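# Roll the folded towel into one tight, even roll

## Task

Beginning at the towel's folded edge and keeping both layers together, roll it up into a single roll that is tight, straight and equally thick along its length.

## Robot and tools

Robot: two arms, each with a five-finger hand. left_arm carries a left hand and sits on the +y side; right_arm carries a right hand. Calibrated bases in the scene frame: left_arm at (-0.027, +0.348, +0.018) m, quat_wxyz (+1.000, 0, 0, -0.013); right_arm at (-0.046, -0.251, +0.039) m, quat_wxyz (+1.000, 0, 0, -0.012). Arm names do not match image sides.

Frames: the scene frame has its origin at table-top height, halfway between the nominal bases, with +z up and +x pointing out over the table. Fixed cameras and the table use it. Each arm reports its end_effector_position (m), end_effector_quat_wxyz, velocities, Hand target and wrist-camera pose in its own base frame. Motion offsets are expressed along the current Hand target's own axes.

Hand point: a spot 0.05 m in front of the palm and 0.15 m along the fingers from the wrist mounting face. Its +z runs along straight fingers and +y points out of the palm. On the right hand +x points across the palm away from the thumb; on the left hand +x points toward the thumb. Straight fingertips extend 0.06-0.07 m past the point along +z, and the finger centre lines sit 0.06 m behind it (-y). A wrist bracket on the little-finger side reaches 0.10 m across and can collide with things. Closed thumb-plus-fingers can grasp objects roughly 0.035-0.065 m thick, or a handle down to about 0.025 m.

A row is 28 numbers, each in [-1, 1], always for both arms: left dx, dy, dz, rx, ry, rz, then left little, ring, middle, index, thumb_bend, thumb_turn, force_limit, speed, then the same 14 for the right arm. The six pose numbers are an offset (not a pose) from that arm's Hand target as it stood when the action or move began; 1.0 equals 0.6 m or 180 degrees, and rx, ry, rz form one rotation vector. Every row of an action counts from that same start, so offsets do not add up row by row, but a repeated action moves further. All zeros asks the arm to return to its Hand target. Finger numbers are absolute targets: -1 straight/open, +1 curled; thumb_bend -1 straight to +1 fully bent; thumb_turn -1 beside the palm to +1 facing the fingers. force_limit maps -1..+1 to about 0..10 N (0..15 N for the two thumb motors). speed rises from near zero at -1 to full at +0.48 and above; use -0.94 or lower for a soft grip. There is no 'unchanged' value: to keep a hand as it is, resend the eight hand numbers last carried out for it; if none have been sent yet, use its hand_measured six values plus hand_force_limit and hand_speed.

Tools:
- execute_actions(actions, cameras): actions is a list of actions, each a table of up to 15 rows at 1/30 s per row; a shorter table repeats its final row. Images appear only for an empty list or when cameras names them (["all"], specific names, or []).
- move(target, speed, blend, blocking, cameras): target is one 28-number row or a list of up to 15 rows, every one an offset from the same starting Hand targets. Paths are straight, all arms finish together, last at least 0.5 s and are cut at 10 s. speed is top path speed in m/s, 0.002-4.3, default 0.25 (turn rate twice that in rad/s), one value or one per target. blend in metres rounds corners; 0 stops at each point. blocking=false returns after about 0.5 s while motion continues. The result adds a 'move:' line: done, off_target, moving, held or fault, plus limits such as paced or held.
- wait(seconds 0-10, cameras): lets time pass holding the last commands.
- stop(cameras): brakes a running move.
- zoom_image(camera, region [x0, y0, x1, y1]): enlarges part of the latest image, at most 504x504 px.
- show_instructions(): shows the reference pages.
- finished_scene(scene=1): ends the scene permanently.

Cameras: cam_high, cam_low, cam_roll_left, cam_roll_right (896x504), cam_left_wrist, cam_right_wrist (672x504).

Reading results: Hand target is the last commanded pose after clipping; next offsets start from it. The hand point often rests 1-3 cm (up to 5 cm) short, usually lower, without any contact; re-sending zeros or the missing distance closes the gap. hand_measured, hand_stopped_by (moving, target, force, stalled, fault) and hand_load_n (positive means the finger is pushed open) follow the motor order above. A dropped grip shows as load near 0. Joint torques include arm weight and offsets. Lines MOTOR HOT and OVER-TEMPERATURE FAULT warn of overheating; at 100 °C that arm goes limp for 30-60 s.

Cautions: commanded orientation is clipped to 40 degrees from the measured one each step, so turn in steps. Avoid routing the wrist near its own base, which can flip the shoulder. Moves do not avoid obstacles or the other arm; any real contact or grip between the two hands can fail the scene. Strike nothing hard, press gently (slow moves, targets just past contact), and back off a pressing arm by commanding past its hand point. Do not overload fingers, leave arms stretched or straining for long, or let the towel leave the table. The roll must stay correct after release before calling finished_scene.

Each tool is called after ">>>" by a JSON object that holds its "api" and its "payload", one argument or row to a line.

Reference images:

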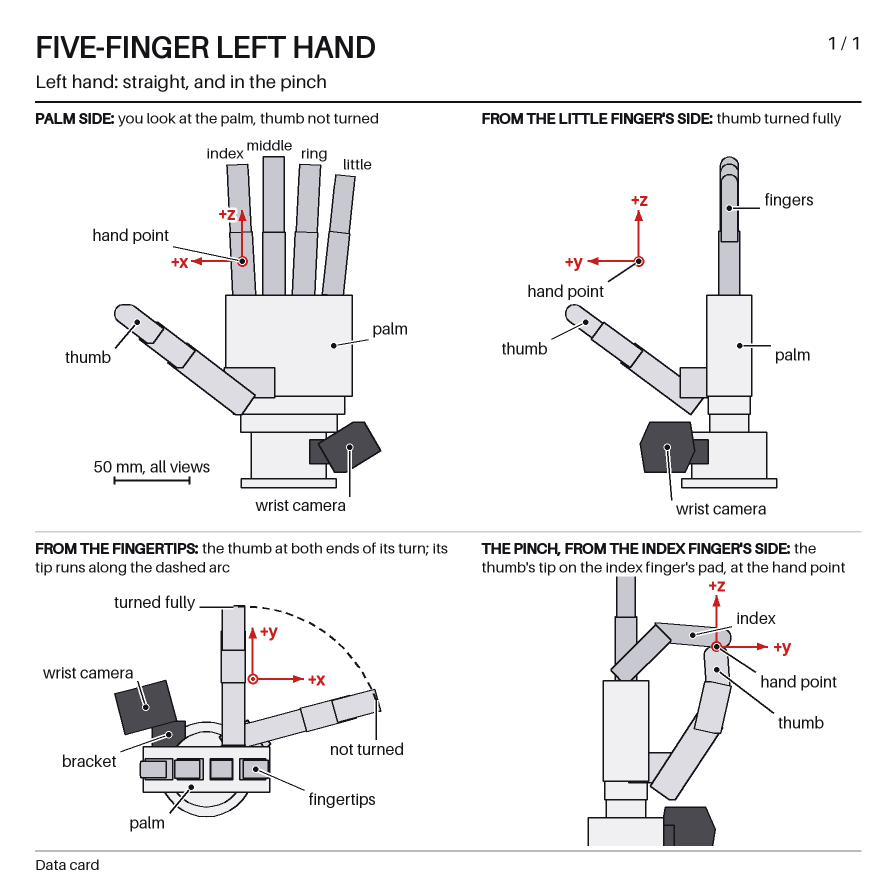

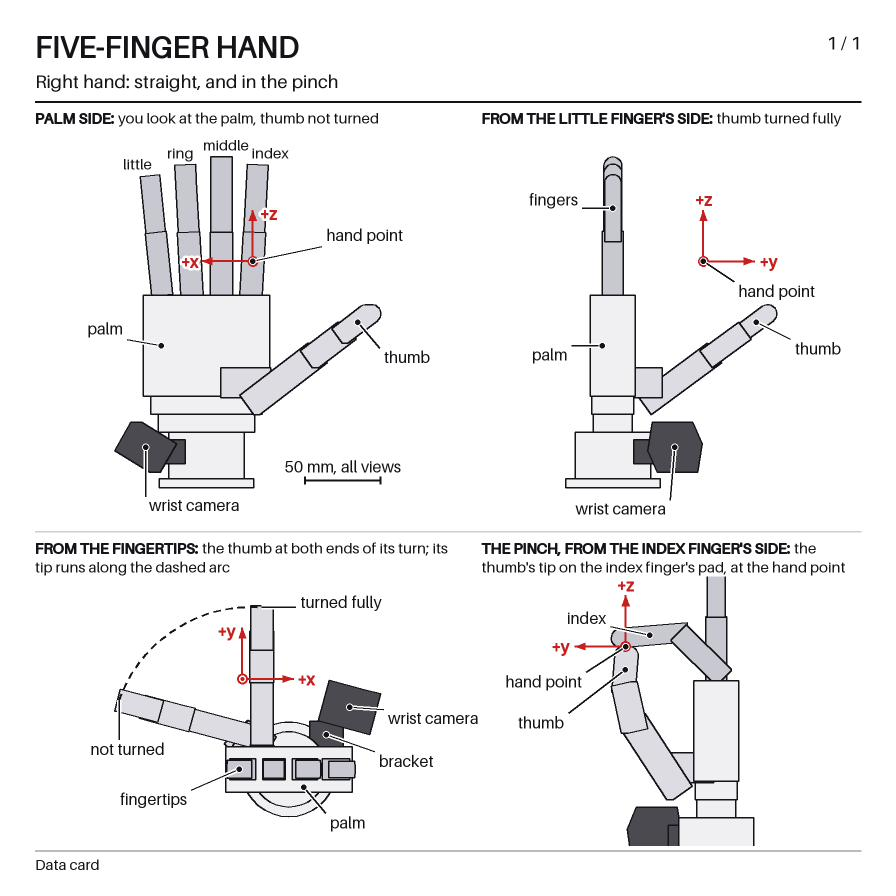

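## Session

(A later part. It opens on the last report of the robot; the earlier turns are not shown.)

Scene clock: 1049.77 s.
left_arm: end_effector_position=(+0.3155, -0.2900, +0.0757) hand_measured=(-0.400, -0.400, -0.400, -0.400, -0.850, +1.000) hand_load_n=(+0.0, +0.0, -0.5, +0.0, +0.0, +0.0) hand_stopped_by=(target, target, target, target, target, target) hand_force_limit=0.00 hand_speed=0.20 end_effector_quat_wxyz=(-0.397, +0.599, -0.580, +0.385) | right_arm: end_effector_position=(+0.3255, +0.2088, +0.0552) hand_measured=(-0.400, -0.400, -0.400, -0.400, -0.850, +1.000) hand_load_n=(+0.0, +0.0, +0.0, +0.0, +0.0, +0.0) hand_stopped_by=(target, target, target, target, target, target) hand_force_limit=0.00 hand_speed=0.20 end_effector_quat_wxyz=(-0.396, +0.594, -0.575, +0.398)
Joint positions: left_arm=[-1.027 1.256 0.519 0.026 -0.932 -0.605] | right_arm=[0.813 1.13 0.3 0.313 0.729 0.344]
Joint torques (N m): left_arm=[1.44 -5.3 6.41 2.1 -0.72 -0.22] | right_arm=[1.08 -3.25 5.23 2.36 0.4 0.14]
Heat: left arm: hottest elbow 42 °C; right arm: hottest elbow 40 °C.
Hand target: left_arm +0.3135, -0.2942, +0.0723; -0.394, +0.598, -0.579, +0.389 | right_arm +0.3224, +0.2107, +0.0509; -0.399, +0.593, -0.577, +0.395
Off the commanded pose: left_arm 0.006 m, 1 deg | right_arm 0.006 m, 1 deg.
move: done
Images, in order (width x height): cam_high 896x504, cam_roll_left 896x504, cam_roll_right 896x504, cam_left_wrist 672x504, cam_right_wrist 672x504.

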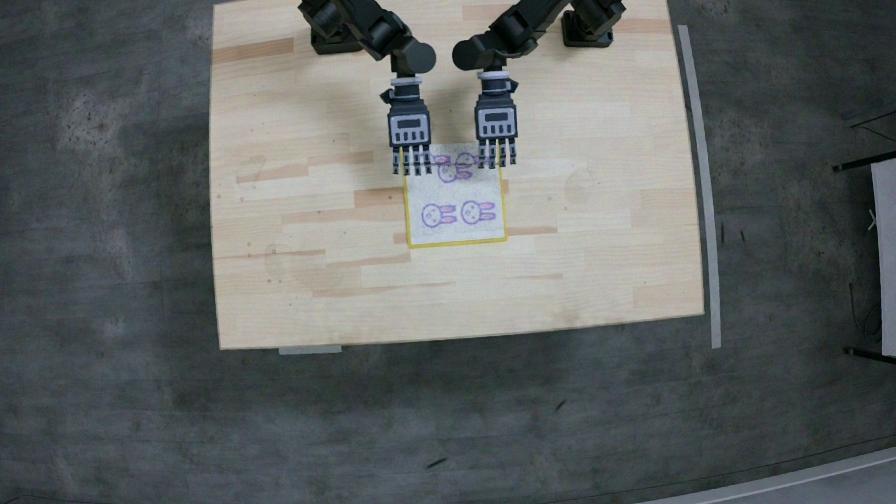

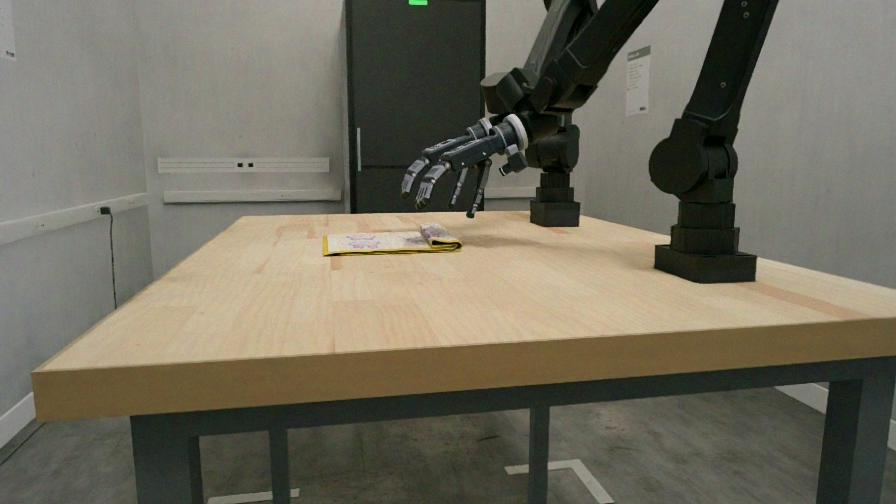

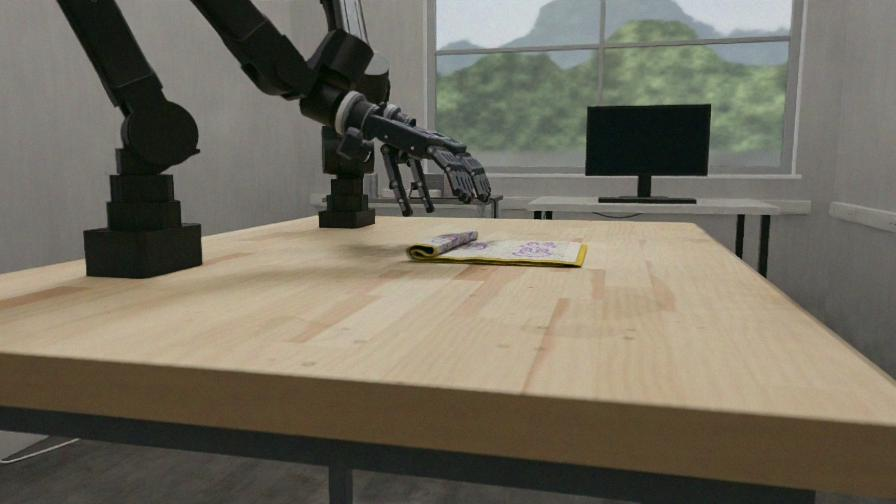

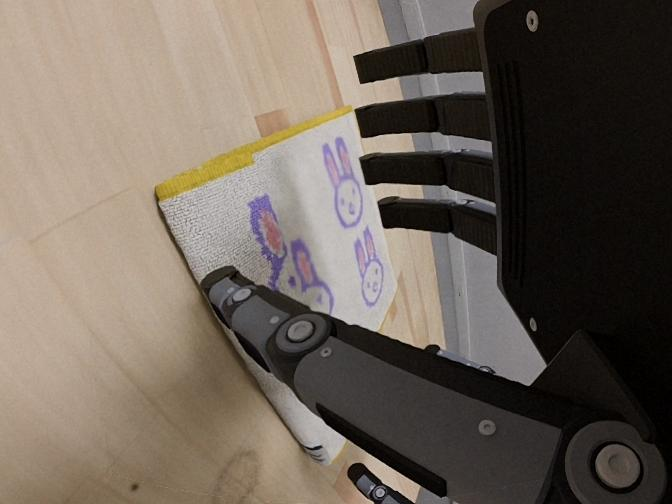

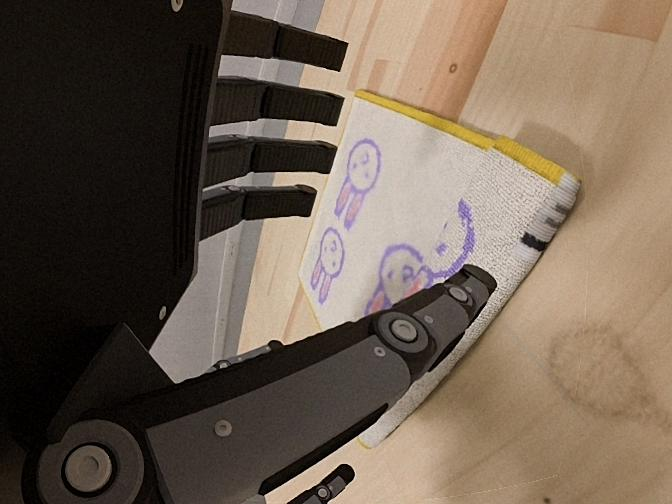

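>>> {"api": "execute_actions", "payload": {
  "actions": []
}}

Scene clock: 1055.93 s.
left_arm: end_effector_position=(+0.3155, -0.2900, +0.0757) hand_measured=(-0.400, -0.400, -0.400, -0.400, -0.850, +1.000) hand_load_n=(+0.0, +0.0, +0.0, +0.0, +0.0, +0.5) hand_stopped_by=(target, target, target, target, target, target) hand_force_limit=0.00 hand_speed=0.20 end_effector_quat_wxyz=(-0.397, +0.599, -0.580, +0.385) | right_arm: end_effector_position=(+0.3256, +0.2088, +0.0553) hand_measured=(-0.400, -0.400, -0.400, -0.400, -0.850, +1.000) hand_load_n=(+0.0, +0.0, +0.0, +0.0, +0.0, +0.0) hand_stopped_by=(target, target, target, target, target, target) hand_force_limit=0.00 hand_speed=0.20 end_effector_quat_wxyz=(-0.397, +0.594, -0.575, +0.398)
Joint positions: left_arm=[-1.027 1.256 0.519 0.026 -0.932 -0.605] | right_arm=[0.813 1.13 0.3 0.313 0.729 0.344]
Joint velocities: within noise
Joint torques (N m): left_arm=[1.32 -5.36 6.38 1.99 -0.72 -0.22] | right_arm=[1.08 -3.72 5.23 2.67 0.35 0.16]
Heat: left arm: hottest elbow 41 °C; right arm: hottest elbow 40 °C.
Hand target: left_arm +0.3135, -0.2942, +0.0722; -0.394, +0.598, -0.579, +0.389 | right_arm +0.3224, +0.2107, +0.0509; -0.399, +0.593, -0.577, +0.395
Off the commanded pose: left_arm 0.006 m, 1 deg | right_arm 0.006 m, 1 deg.

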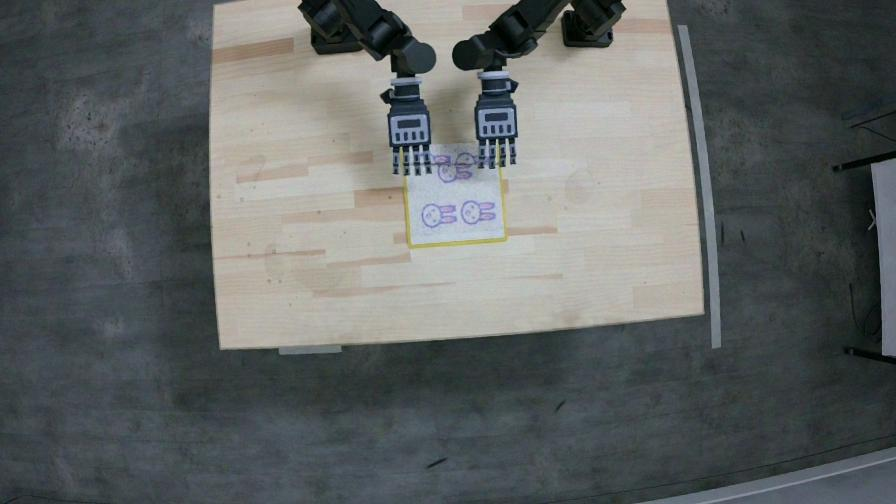

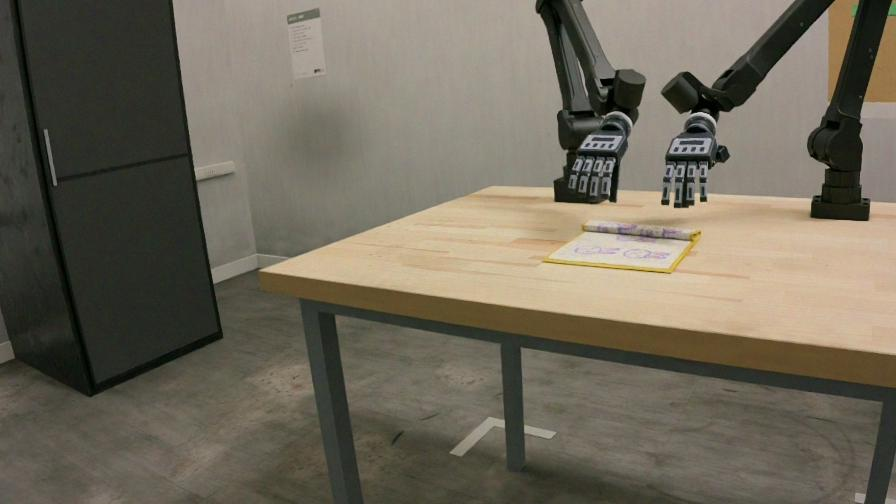

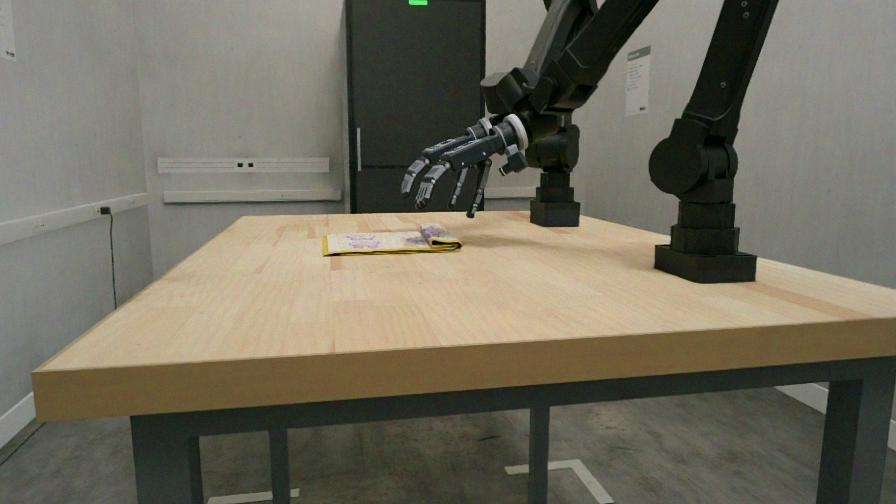

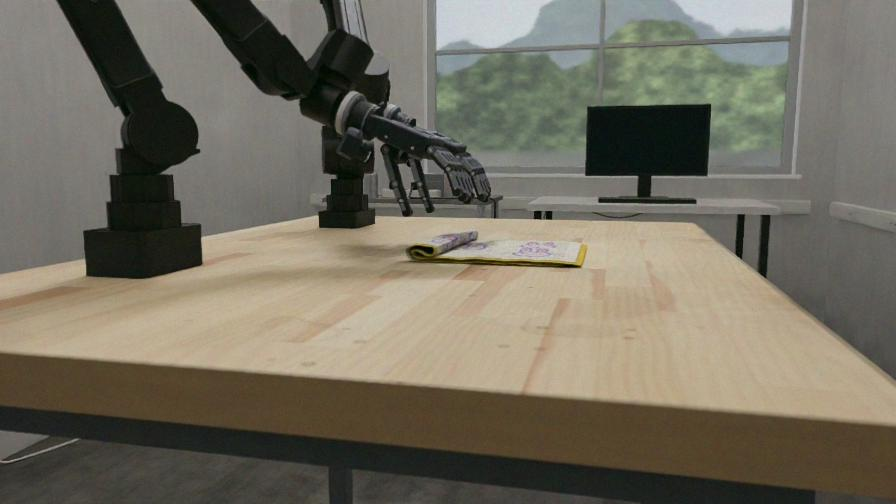

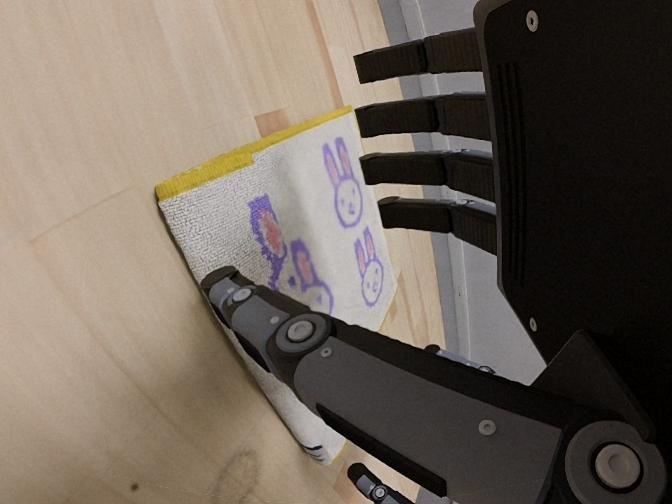

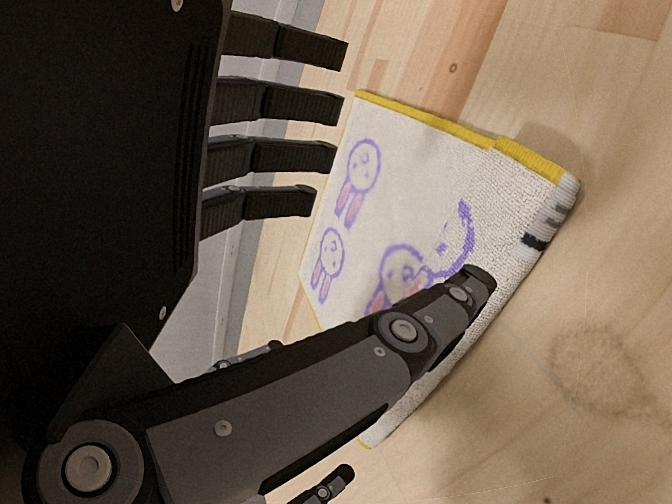

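>>> {"api": "zoom_image", "payload": {
  "camera": "cam_roll_left",
  "region": [300, 140, 500, 280]
}}

>>> {"api": "zoom_image", "payload": {
  "camera": "cam_roll_right",
  "region": [380, 140, 620, 290]
}}

Scaled by 2.520 from the camera's 896x504 image, which has a finer 1280x720 frame.

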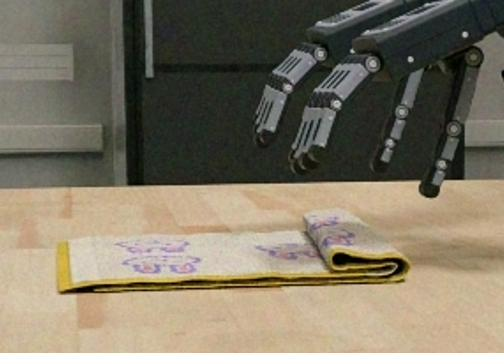

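Scaled by 2.100 from the camera's 896x504 image, which has a finer 1280x720 frame.

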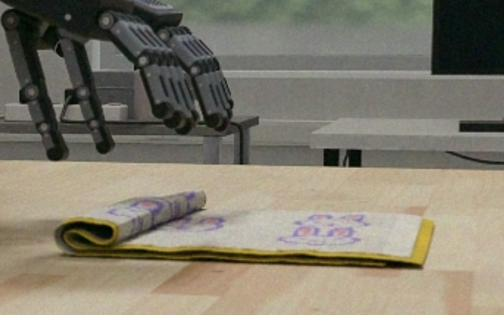

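>>> {"api": "move", "payload": {
  "target": [0, 0.0865, 0.035, 0, 0, 0, -0.4, -0.4, -0.4, -0.4, -0.85, 1, 0, 0.2, 0, 0.0927, 0.0375, 0, 0, 0, -0.4, -0.4, -0.4, -0.4, -0.85, 1, 0, 0.2],
  "speed": 0.12,
  "cameras": ["cam_roll_left","cam_roll_right"]
}}

Scene clock: 1060.97 s.
left_arm: end_effector_position=(+0.3167, -0.2932, +0.0228) hand_measured=(-0.400, -0.400, -0.400, -0.400, -0.850, +1.000) hand_load_n=(+0.0, +0.0, +0.0, +0.0, +0.0, +0.0) hand_stopped_by=(target, target, target, target, target, target) hand_force_limit=0.00 hand_speed=0.20 end_effector_quat_wxyz=(-0.396, +0.601, -0.575, +0.389) | right_arm: end_effector_position=(+0.3278, +0.2111, -0.0034) hand_measured=(-0.400, -0.400, -0.400, -0.400, -0.850, +1.000) hand_load_n=(+0.0, +0.0, +0.0, +0.0, -0.5, +0.0) hand_stopped_by=(target, target, target, target, target, target) hand_force_limit=0.00 hand_speed=0.20 end_effector_quat_wxyz=(-0.401, +0.589, -0.578, +0.397)
Joint positions: left_arm=[-1.03 1.433 0.467 0.261 -0.937 -0.616] | right_arm=[0.813 1.442 0.248 0.684 0.731 0.353]
Joint torques (N m): left_arm=[1.38 -5.95 4.74 2 -0.57 -0.16] | right_arm=[0.85 -4.95 2.84 2.48 0.21 0.02]
Heat: left arm: hottest elbow 41 °C; right arm: hottest elbow 39 °C.
Hand target: left_arm +0.3129, -0.2948, +0.0164; -0.394, +0.598, -0.579, +0.389 | right_arm +0.3227, +0.2102, -0.0091; -0.399, +0.593, -0.577, +0.395
Off the commanded pose: left_arm 0.008 m, 1 deg | right_arm 0.008 m, 1 deg.
move: done
Images, in order (width x height): cam_roll_left 896x504, cam_roll_right 896x504.

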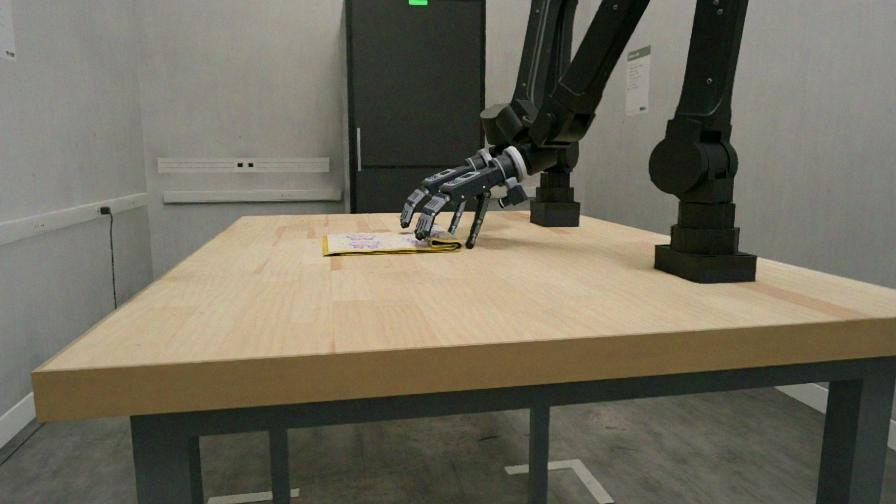

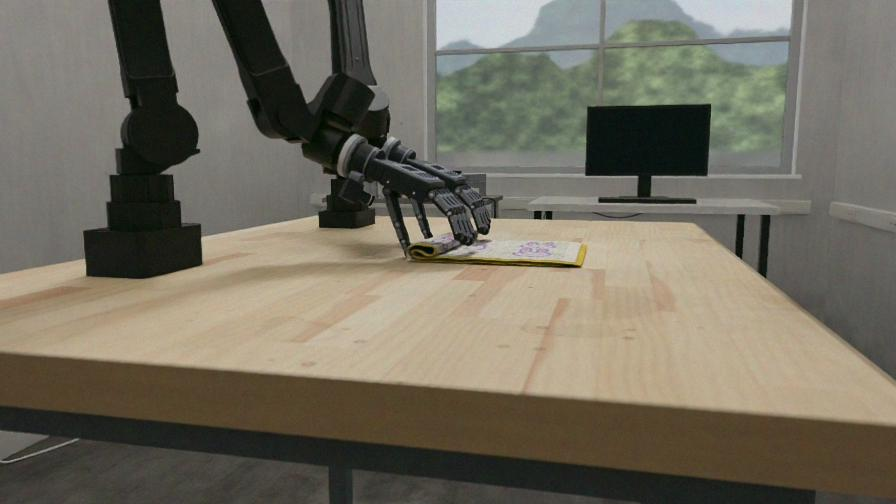

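>>> {"api": "zoom_image", "payload": {
  "camera": "cam_roll_left",
  "region": [380, 190, 500, 270]
}}

>>> {"api": "zoom_image", "payload": {
  "camera": "cam_roll_right",
  "region": [380, 180, 520, 275]
}}

Scaled by 4.200 from the camera's 896x504 image, which has a finer 1280x720 frame.

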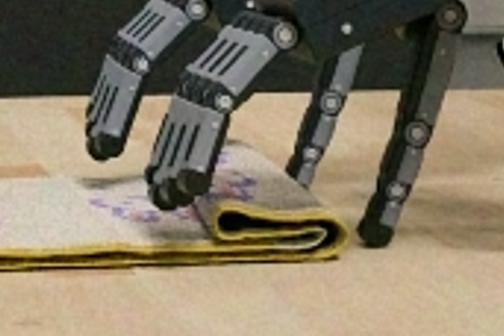

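Scaled by 3.600 from the camera's 896x504 image, which has a finer 1280x720 frame.

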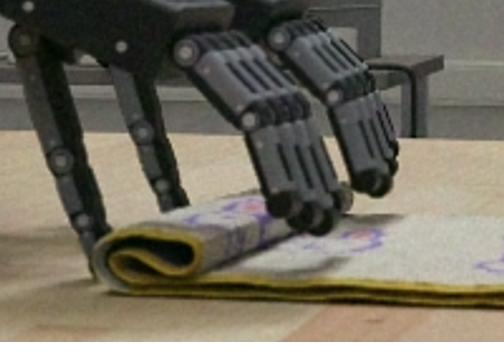

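>>> {"api": "move", "payload": {
  "target": [0, 0.0093, 0.0031, 0, 0, 0, -0.4, -0.4, -0.4, -0.4, -0.85, 1, 0, 0.2, 0, 0, 0, 0, 0, 0, -0.4, -0.4, -0.4, -0.4, -0.85, 1, 0, 0.2],
  "speed": 0.08
}}

>>> {"api": "move", "payload": {
  "target": [0, 0, 0, 0, 0, 0, 0.1, 0.1, 0.1, 0.1, -0.7, 1, 0, -0.6, 0, 0, 0, 0, 0, 0, 0.1, 0.1, 0.1, 0.1, -0.7, 1, 0, -0.6],
  "speed": 0.1,
  "cameras": ["cam_high", "cam_roll_left", "cam_roll_right", "cam_left_wrist", "cam_right_wrist"]
}}

Scene clock: 1065.00 s.
left_arm: end_effector_position=(+0.3188, -0.2953, +0.0230) hand_measured=(-0.400, -0.400, -0.400, -0.400, -0.850, +1.000) hand_load_n=(+0.0, +0.0, +0.0, -0.5, +0.5, -2.5) hand_stopped_by=(target, target, target, target, target, target) hand_force_limit=0.00 hand_speed=0.20 end_effector_quat_wxyz=(-0.396, +0.602, -0.570, +0.394) | right_arm: end_effector_position=(+0.3278, +0.2111, -0.0034) hand_measured=(-0.400, -0.400, -0.400, -0.400, -0.850, +1.000) hand_load_n=(+0.0, +0.0, +0.0, +0.0, -0.5, +0.5) hand_stopped_by=(target, target, target, target, target, target) hand_force_limit=0.00 hand_speed=0.20 end_effector_quat_wxyz=(-0.401, +0.589, -0.578, +0.397)
Joint positions: left_arm=[-1.03 1.443 0.467 0.285 -0.942 -0.616] | right_arm=[0.813 1.442 0.248 0.684 0.731 0.353]
Joint torques (N m): left_arm=[1.26 -5.3 4.34 1.99 -0.41 -0.18] | right_arm=[0.56 -5.48 2.93 2.45 0.21 0.01]
Heat: left arm: hottest elbow 41 °C; right arm: hottest elbow 39 °C.
Hand target: left_arm +0.3124, -0.2948, +0.0105; -0.394, +0.598, -0.579, +0.389 | right_arm +0.3227, +0.2102, -0.0091; -0.399, +0.593, -0.577, +0.395
Off the commanded pose: left_arm 0.014 m, 1 deg | right_arm 0.008 m, 1 deg.
move: off_target (left_arm)

Scene clock: 1065.73 s.
left_arm: end_effector_position=(+0.3167, -0.2950, +0.0195) hand_measured=(+0.100, +0.100, +0.100, +0.100, -0.700, +1.000) hand_load_n=(+0.0, +0.0, +0.0, +0.5, +0.0, -0.5) hand_stopped_by=(target, target, target, target, target, target) hand_force_limit=0.00 hand_speed=-0.60 end_effector_quat_wxyz=(-0.396, +0.601, -0.573, +0.392) | right_arm: end_effector_position=(+0.3276, +0.2109, -0.0040) hand_measured=(+0.100, +0.100, +0.100, +0.100, -0.700, +1.000) hand_load_n=(+0.0, +0.0, +0.5, +0.0, +0.5, +0.0) hand_stopped_by=(target, target, target, target, target, target) hand_force_limit=0.00 hand_speed=-0.60 end_effector_quat_wxyz=(-0.400, +0.590, -0.578, +0.397)
Joint positions: left_arm=[-1.034 1.45 0.463 0.288 -0.94 -0.616] | right_arm=[0.813 1.444 0.248 0.684 0.731 0.353]
Joint torques (N m): left_arm=[1.55 -5.89 4.48 1.88 -0.46 -0.18] | right_arm=[1.2 -5.25 2.84 2.51 0.23 0.03]
Heat: left arm: hottest elbow 41 °C; right arm: hottest elbow 39 °C.
Hand target: left_arm +0.3123, -0.2949, +0.0105; -0.394, +0.598, -0.579, +0.389 | right_arm +0.3227, +0.2101, -0.0091; -0.399, +0.593, -0.577, +0.395
Off the commanded pose: left_arm 0.010 m, 1 deg | right_arm 0.007 m, 1 deg.
move: done
Images, in order (width x height): cam_high 896x504, cam_roll_left 896x504, cam_roll_right 896x504, cam_left_wrist 672x504, cam_right_wrist 672x504.

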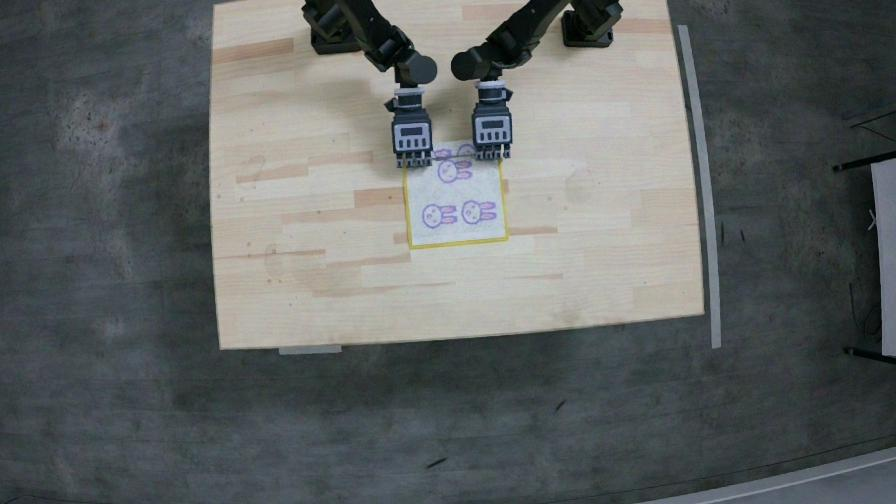

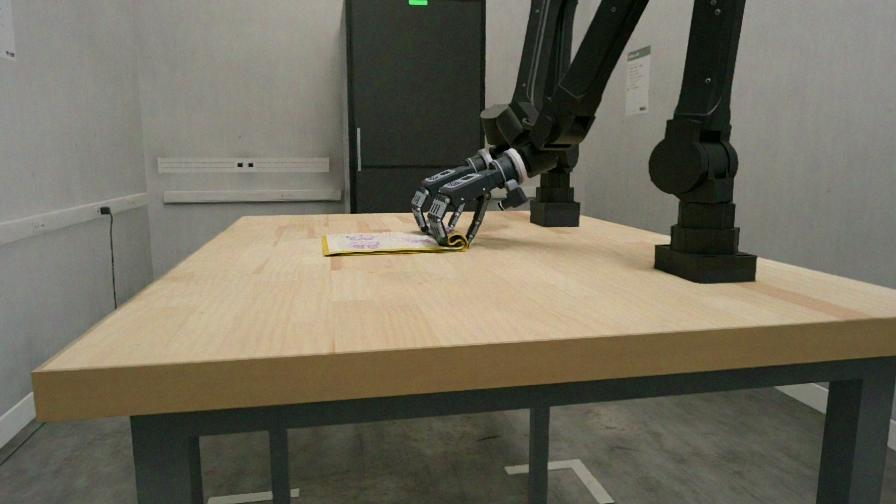

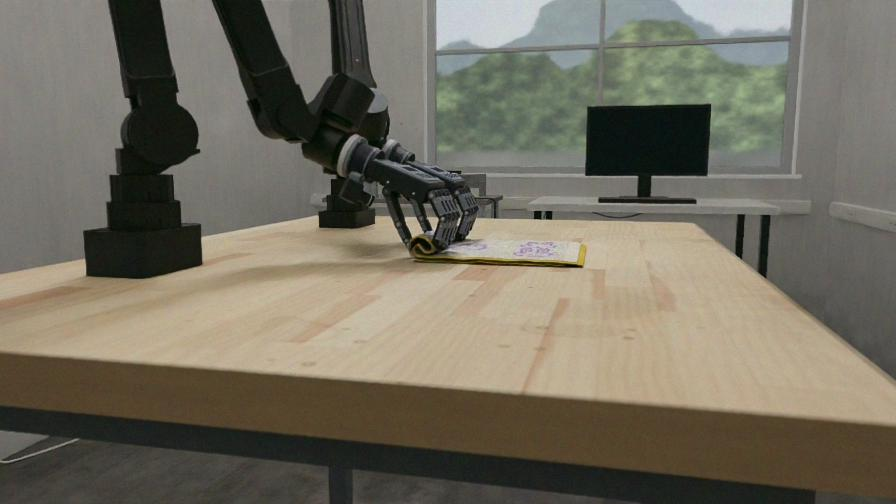

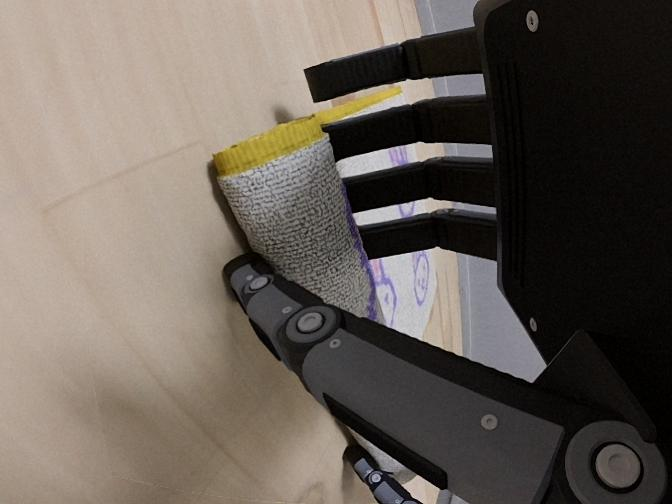

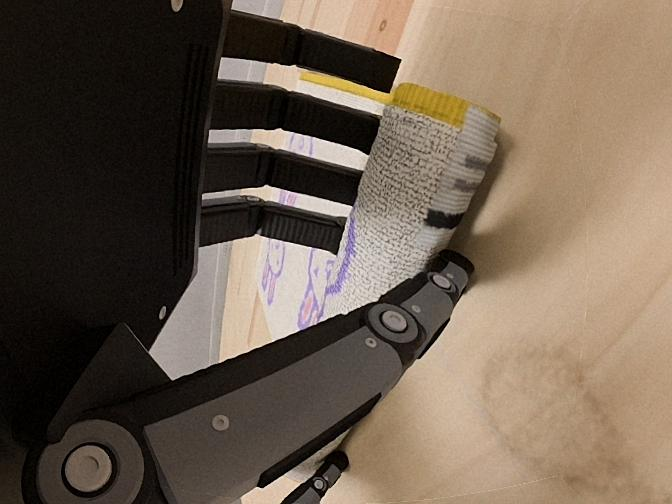

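>>> {"api": "zoom_image", "payload": {
  "camera": "cam_roll_left",
  "region": [380, 190, 500, 270]
}}

>>> {"api": "zoom_image", "payload": {
  "camera": "cam_roll_right",
  "region": [380, 180, 520, 275]
}}

Scaled by 4.200 from the camera's 896x504 image, which has a finer 1280x720 frame.

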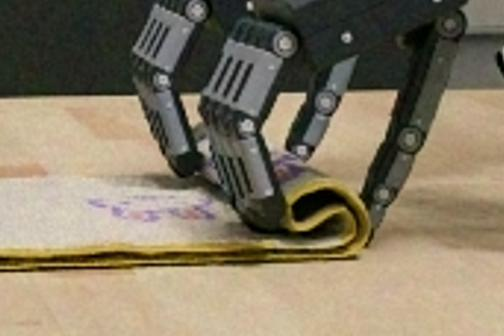

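Scaled by 3.600 from the camera's 896x504 image, which has a finer 1280x720 frame.

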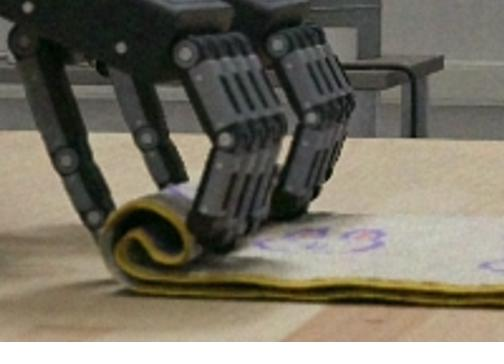

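>>> {"api": "move", "payload": {
  "target": [0, 0, 0, 0, 0, 0, 0.28, 0.28, 0.28, 0.28, -0.4, 1, 0, -0.7, 0, 0, 0, 0, 0, 0, 0.28, 0.28, 0.28, 0.28, -0.4, 1, 0, -0.7],
  "speed": 0.1,
  "cameras": ["cam_roll_left", "cam_roll_right", "cam_left_wrist", "cam_right_wrist"]
}}

>>> {"api": "zoom_image", "payload": {
  "camera": "cam_roll_left",
  "region": [380, 190, 500, 270]
}}

>>> {"api": "zoom_image", "payload": {
  "camera": "cam_roll_right",
  "region": [380, 180, 520, 275]
}}

Scene clock: 1068.47 s.
left_arm: end_effector_position=(+0.3160, -0.2939, +0.0169) hand_measured=(+0.280, +0.280, +0.280, +0.280, -0.450, +1.000) hand_load_n=(+0.0, +0.0, +4.0, +0.0, +8.0, +1.0) hand_stopped_by=(target, target, target, target, force, target) hand_force_limit=0.00 hand_speed=-0.70 end_effector_quat_wxyz=(-0.396, +0.600, -0.575, +0.390) | right_arm: end_effector_position=(+0.3276, +0.2109, -0.0040) hand_measured=(+0.280, +0.280, +0.280, +0.280, -0.478, +1.000) hand_load_n=(+0.0, +0.0, +3.5, +0.0, +8.5, +1.5) hand_stopped_by=(target, target, target, target, force, target) hand_force_limit=0.00 hand_speed=-0.70 end_effector_quat_wxyz=(-0.400, +0.590, -0.578, +0.397)
Joint positions: left_arm=[-1.034 1.455 0.462 0.289 -0.94 -0.616] | right_arm=[0.813 1.444 0.248 0.684 0.731 0.353]
Joint torques (N m): left_arm=[1.44 -6.18 4.63 1.85 -0.5 -0.17] | right_arm=[0.91 -5.19 3.02 2.47 0.22 0.01]
Heat: left arm: hottest elbow 40 °C; right arm: hottest elbow 38 °C.
Hand target: left_arm +0.3124, -0.2948, +0.0104; -0.394, +0.598, -0.579, +0.389 | right_arm +0.3227, +0.2102, -0.0091; -0.399, +0.593, -0.577, +0.395
Off the commanded pose: left_arm 0.007 m, 1 deg | right_arm 0.007 m, 1 deg.
move: done
Images, in order (width x height): cam_roll_left 896x504, cam_roll_right 896x504, cam_left_wrist 672x504, cam_right_wrist 672x504.

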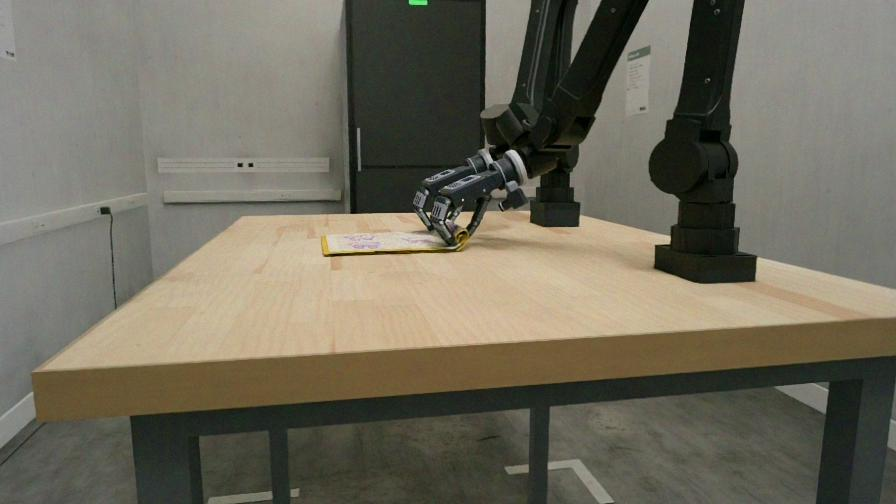

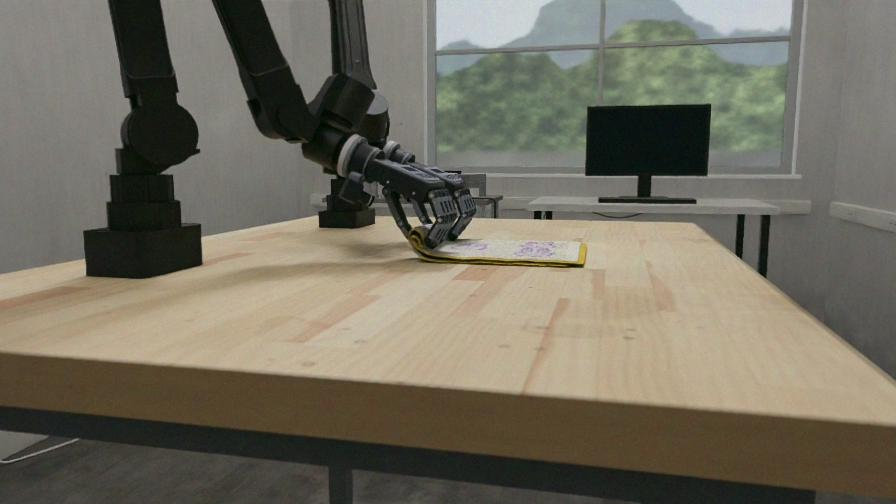

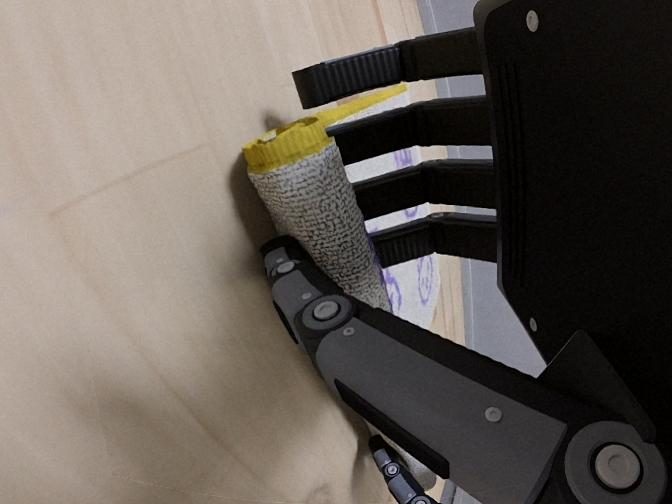

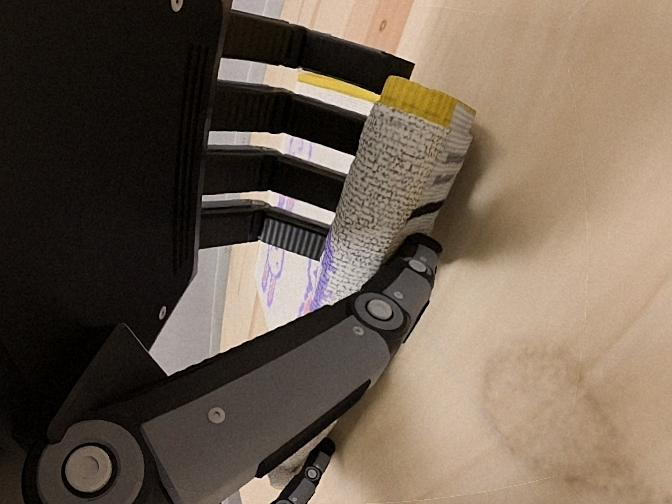

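Scaled by 4.200 from the camera's 896x504 image, which has a finer 1280x720 frame.

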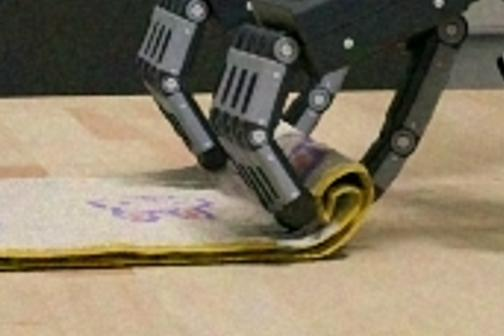

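Scaled by 3.600 from the camera's 896x504 image, which has a finer 1280x720 frame.

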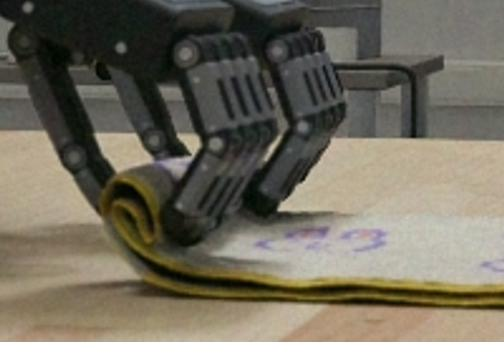

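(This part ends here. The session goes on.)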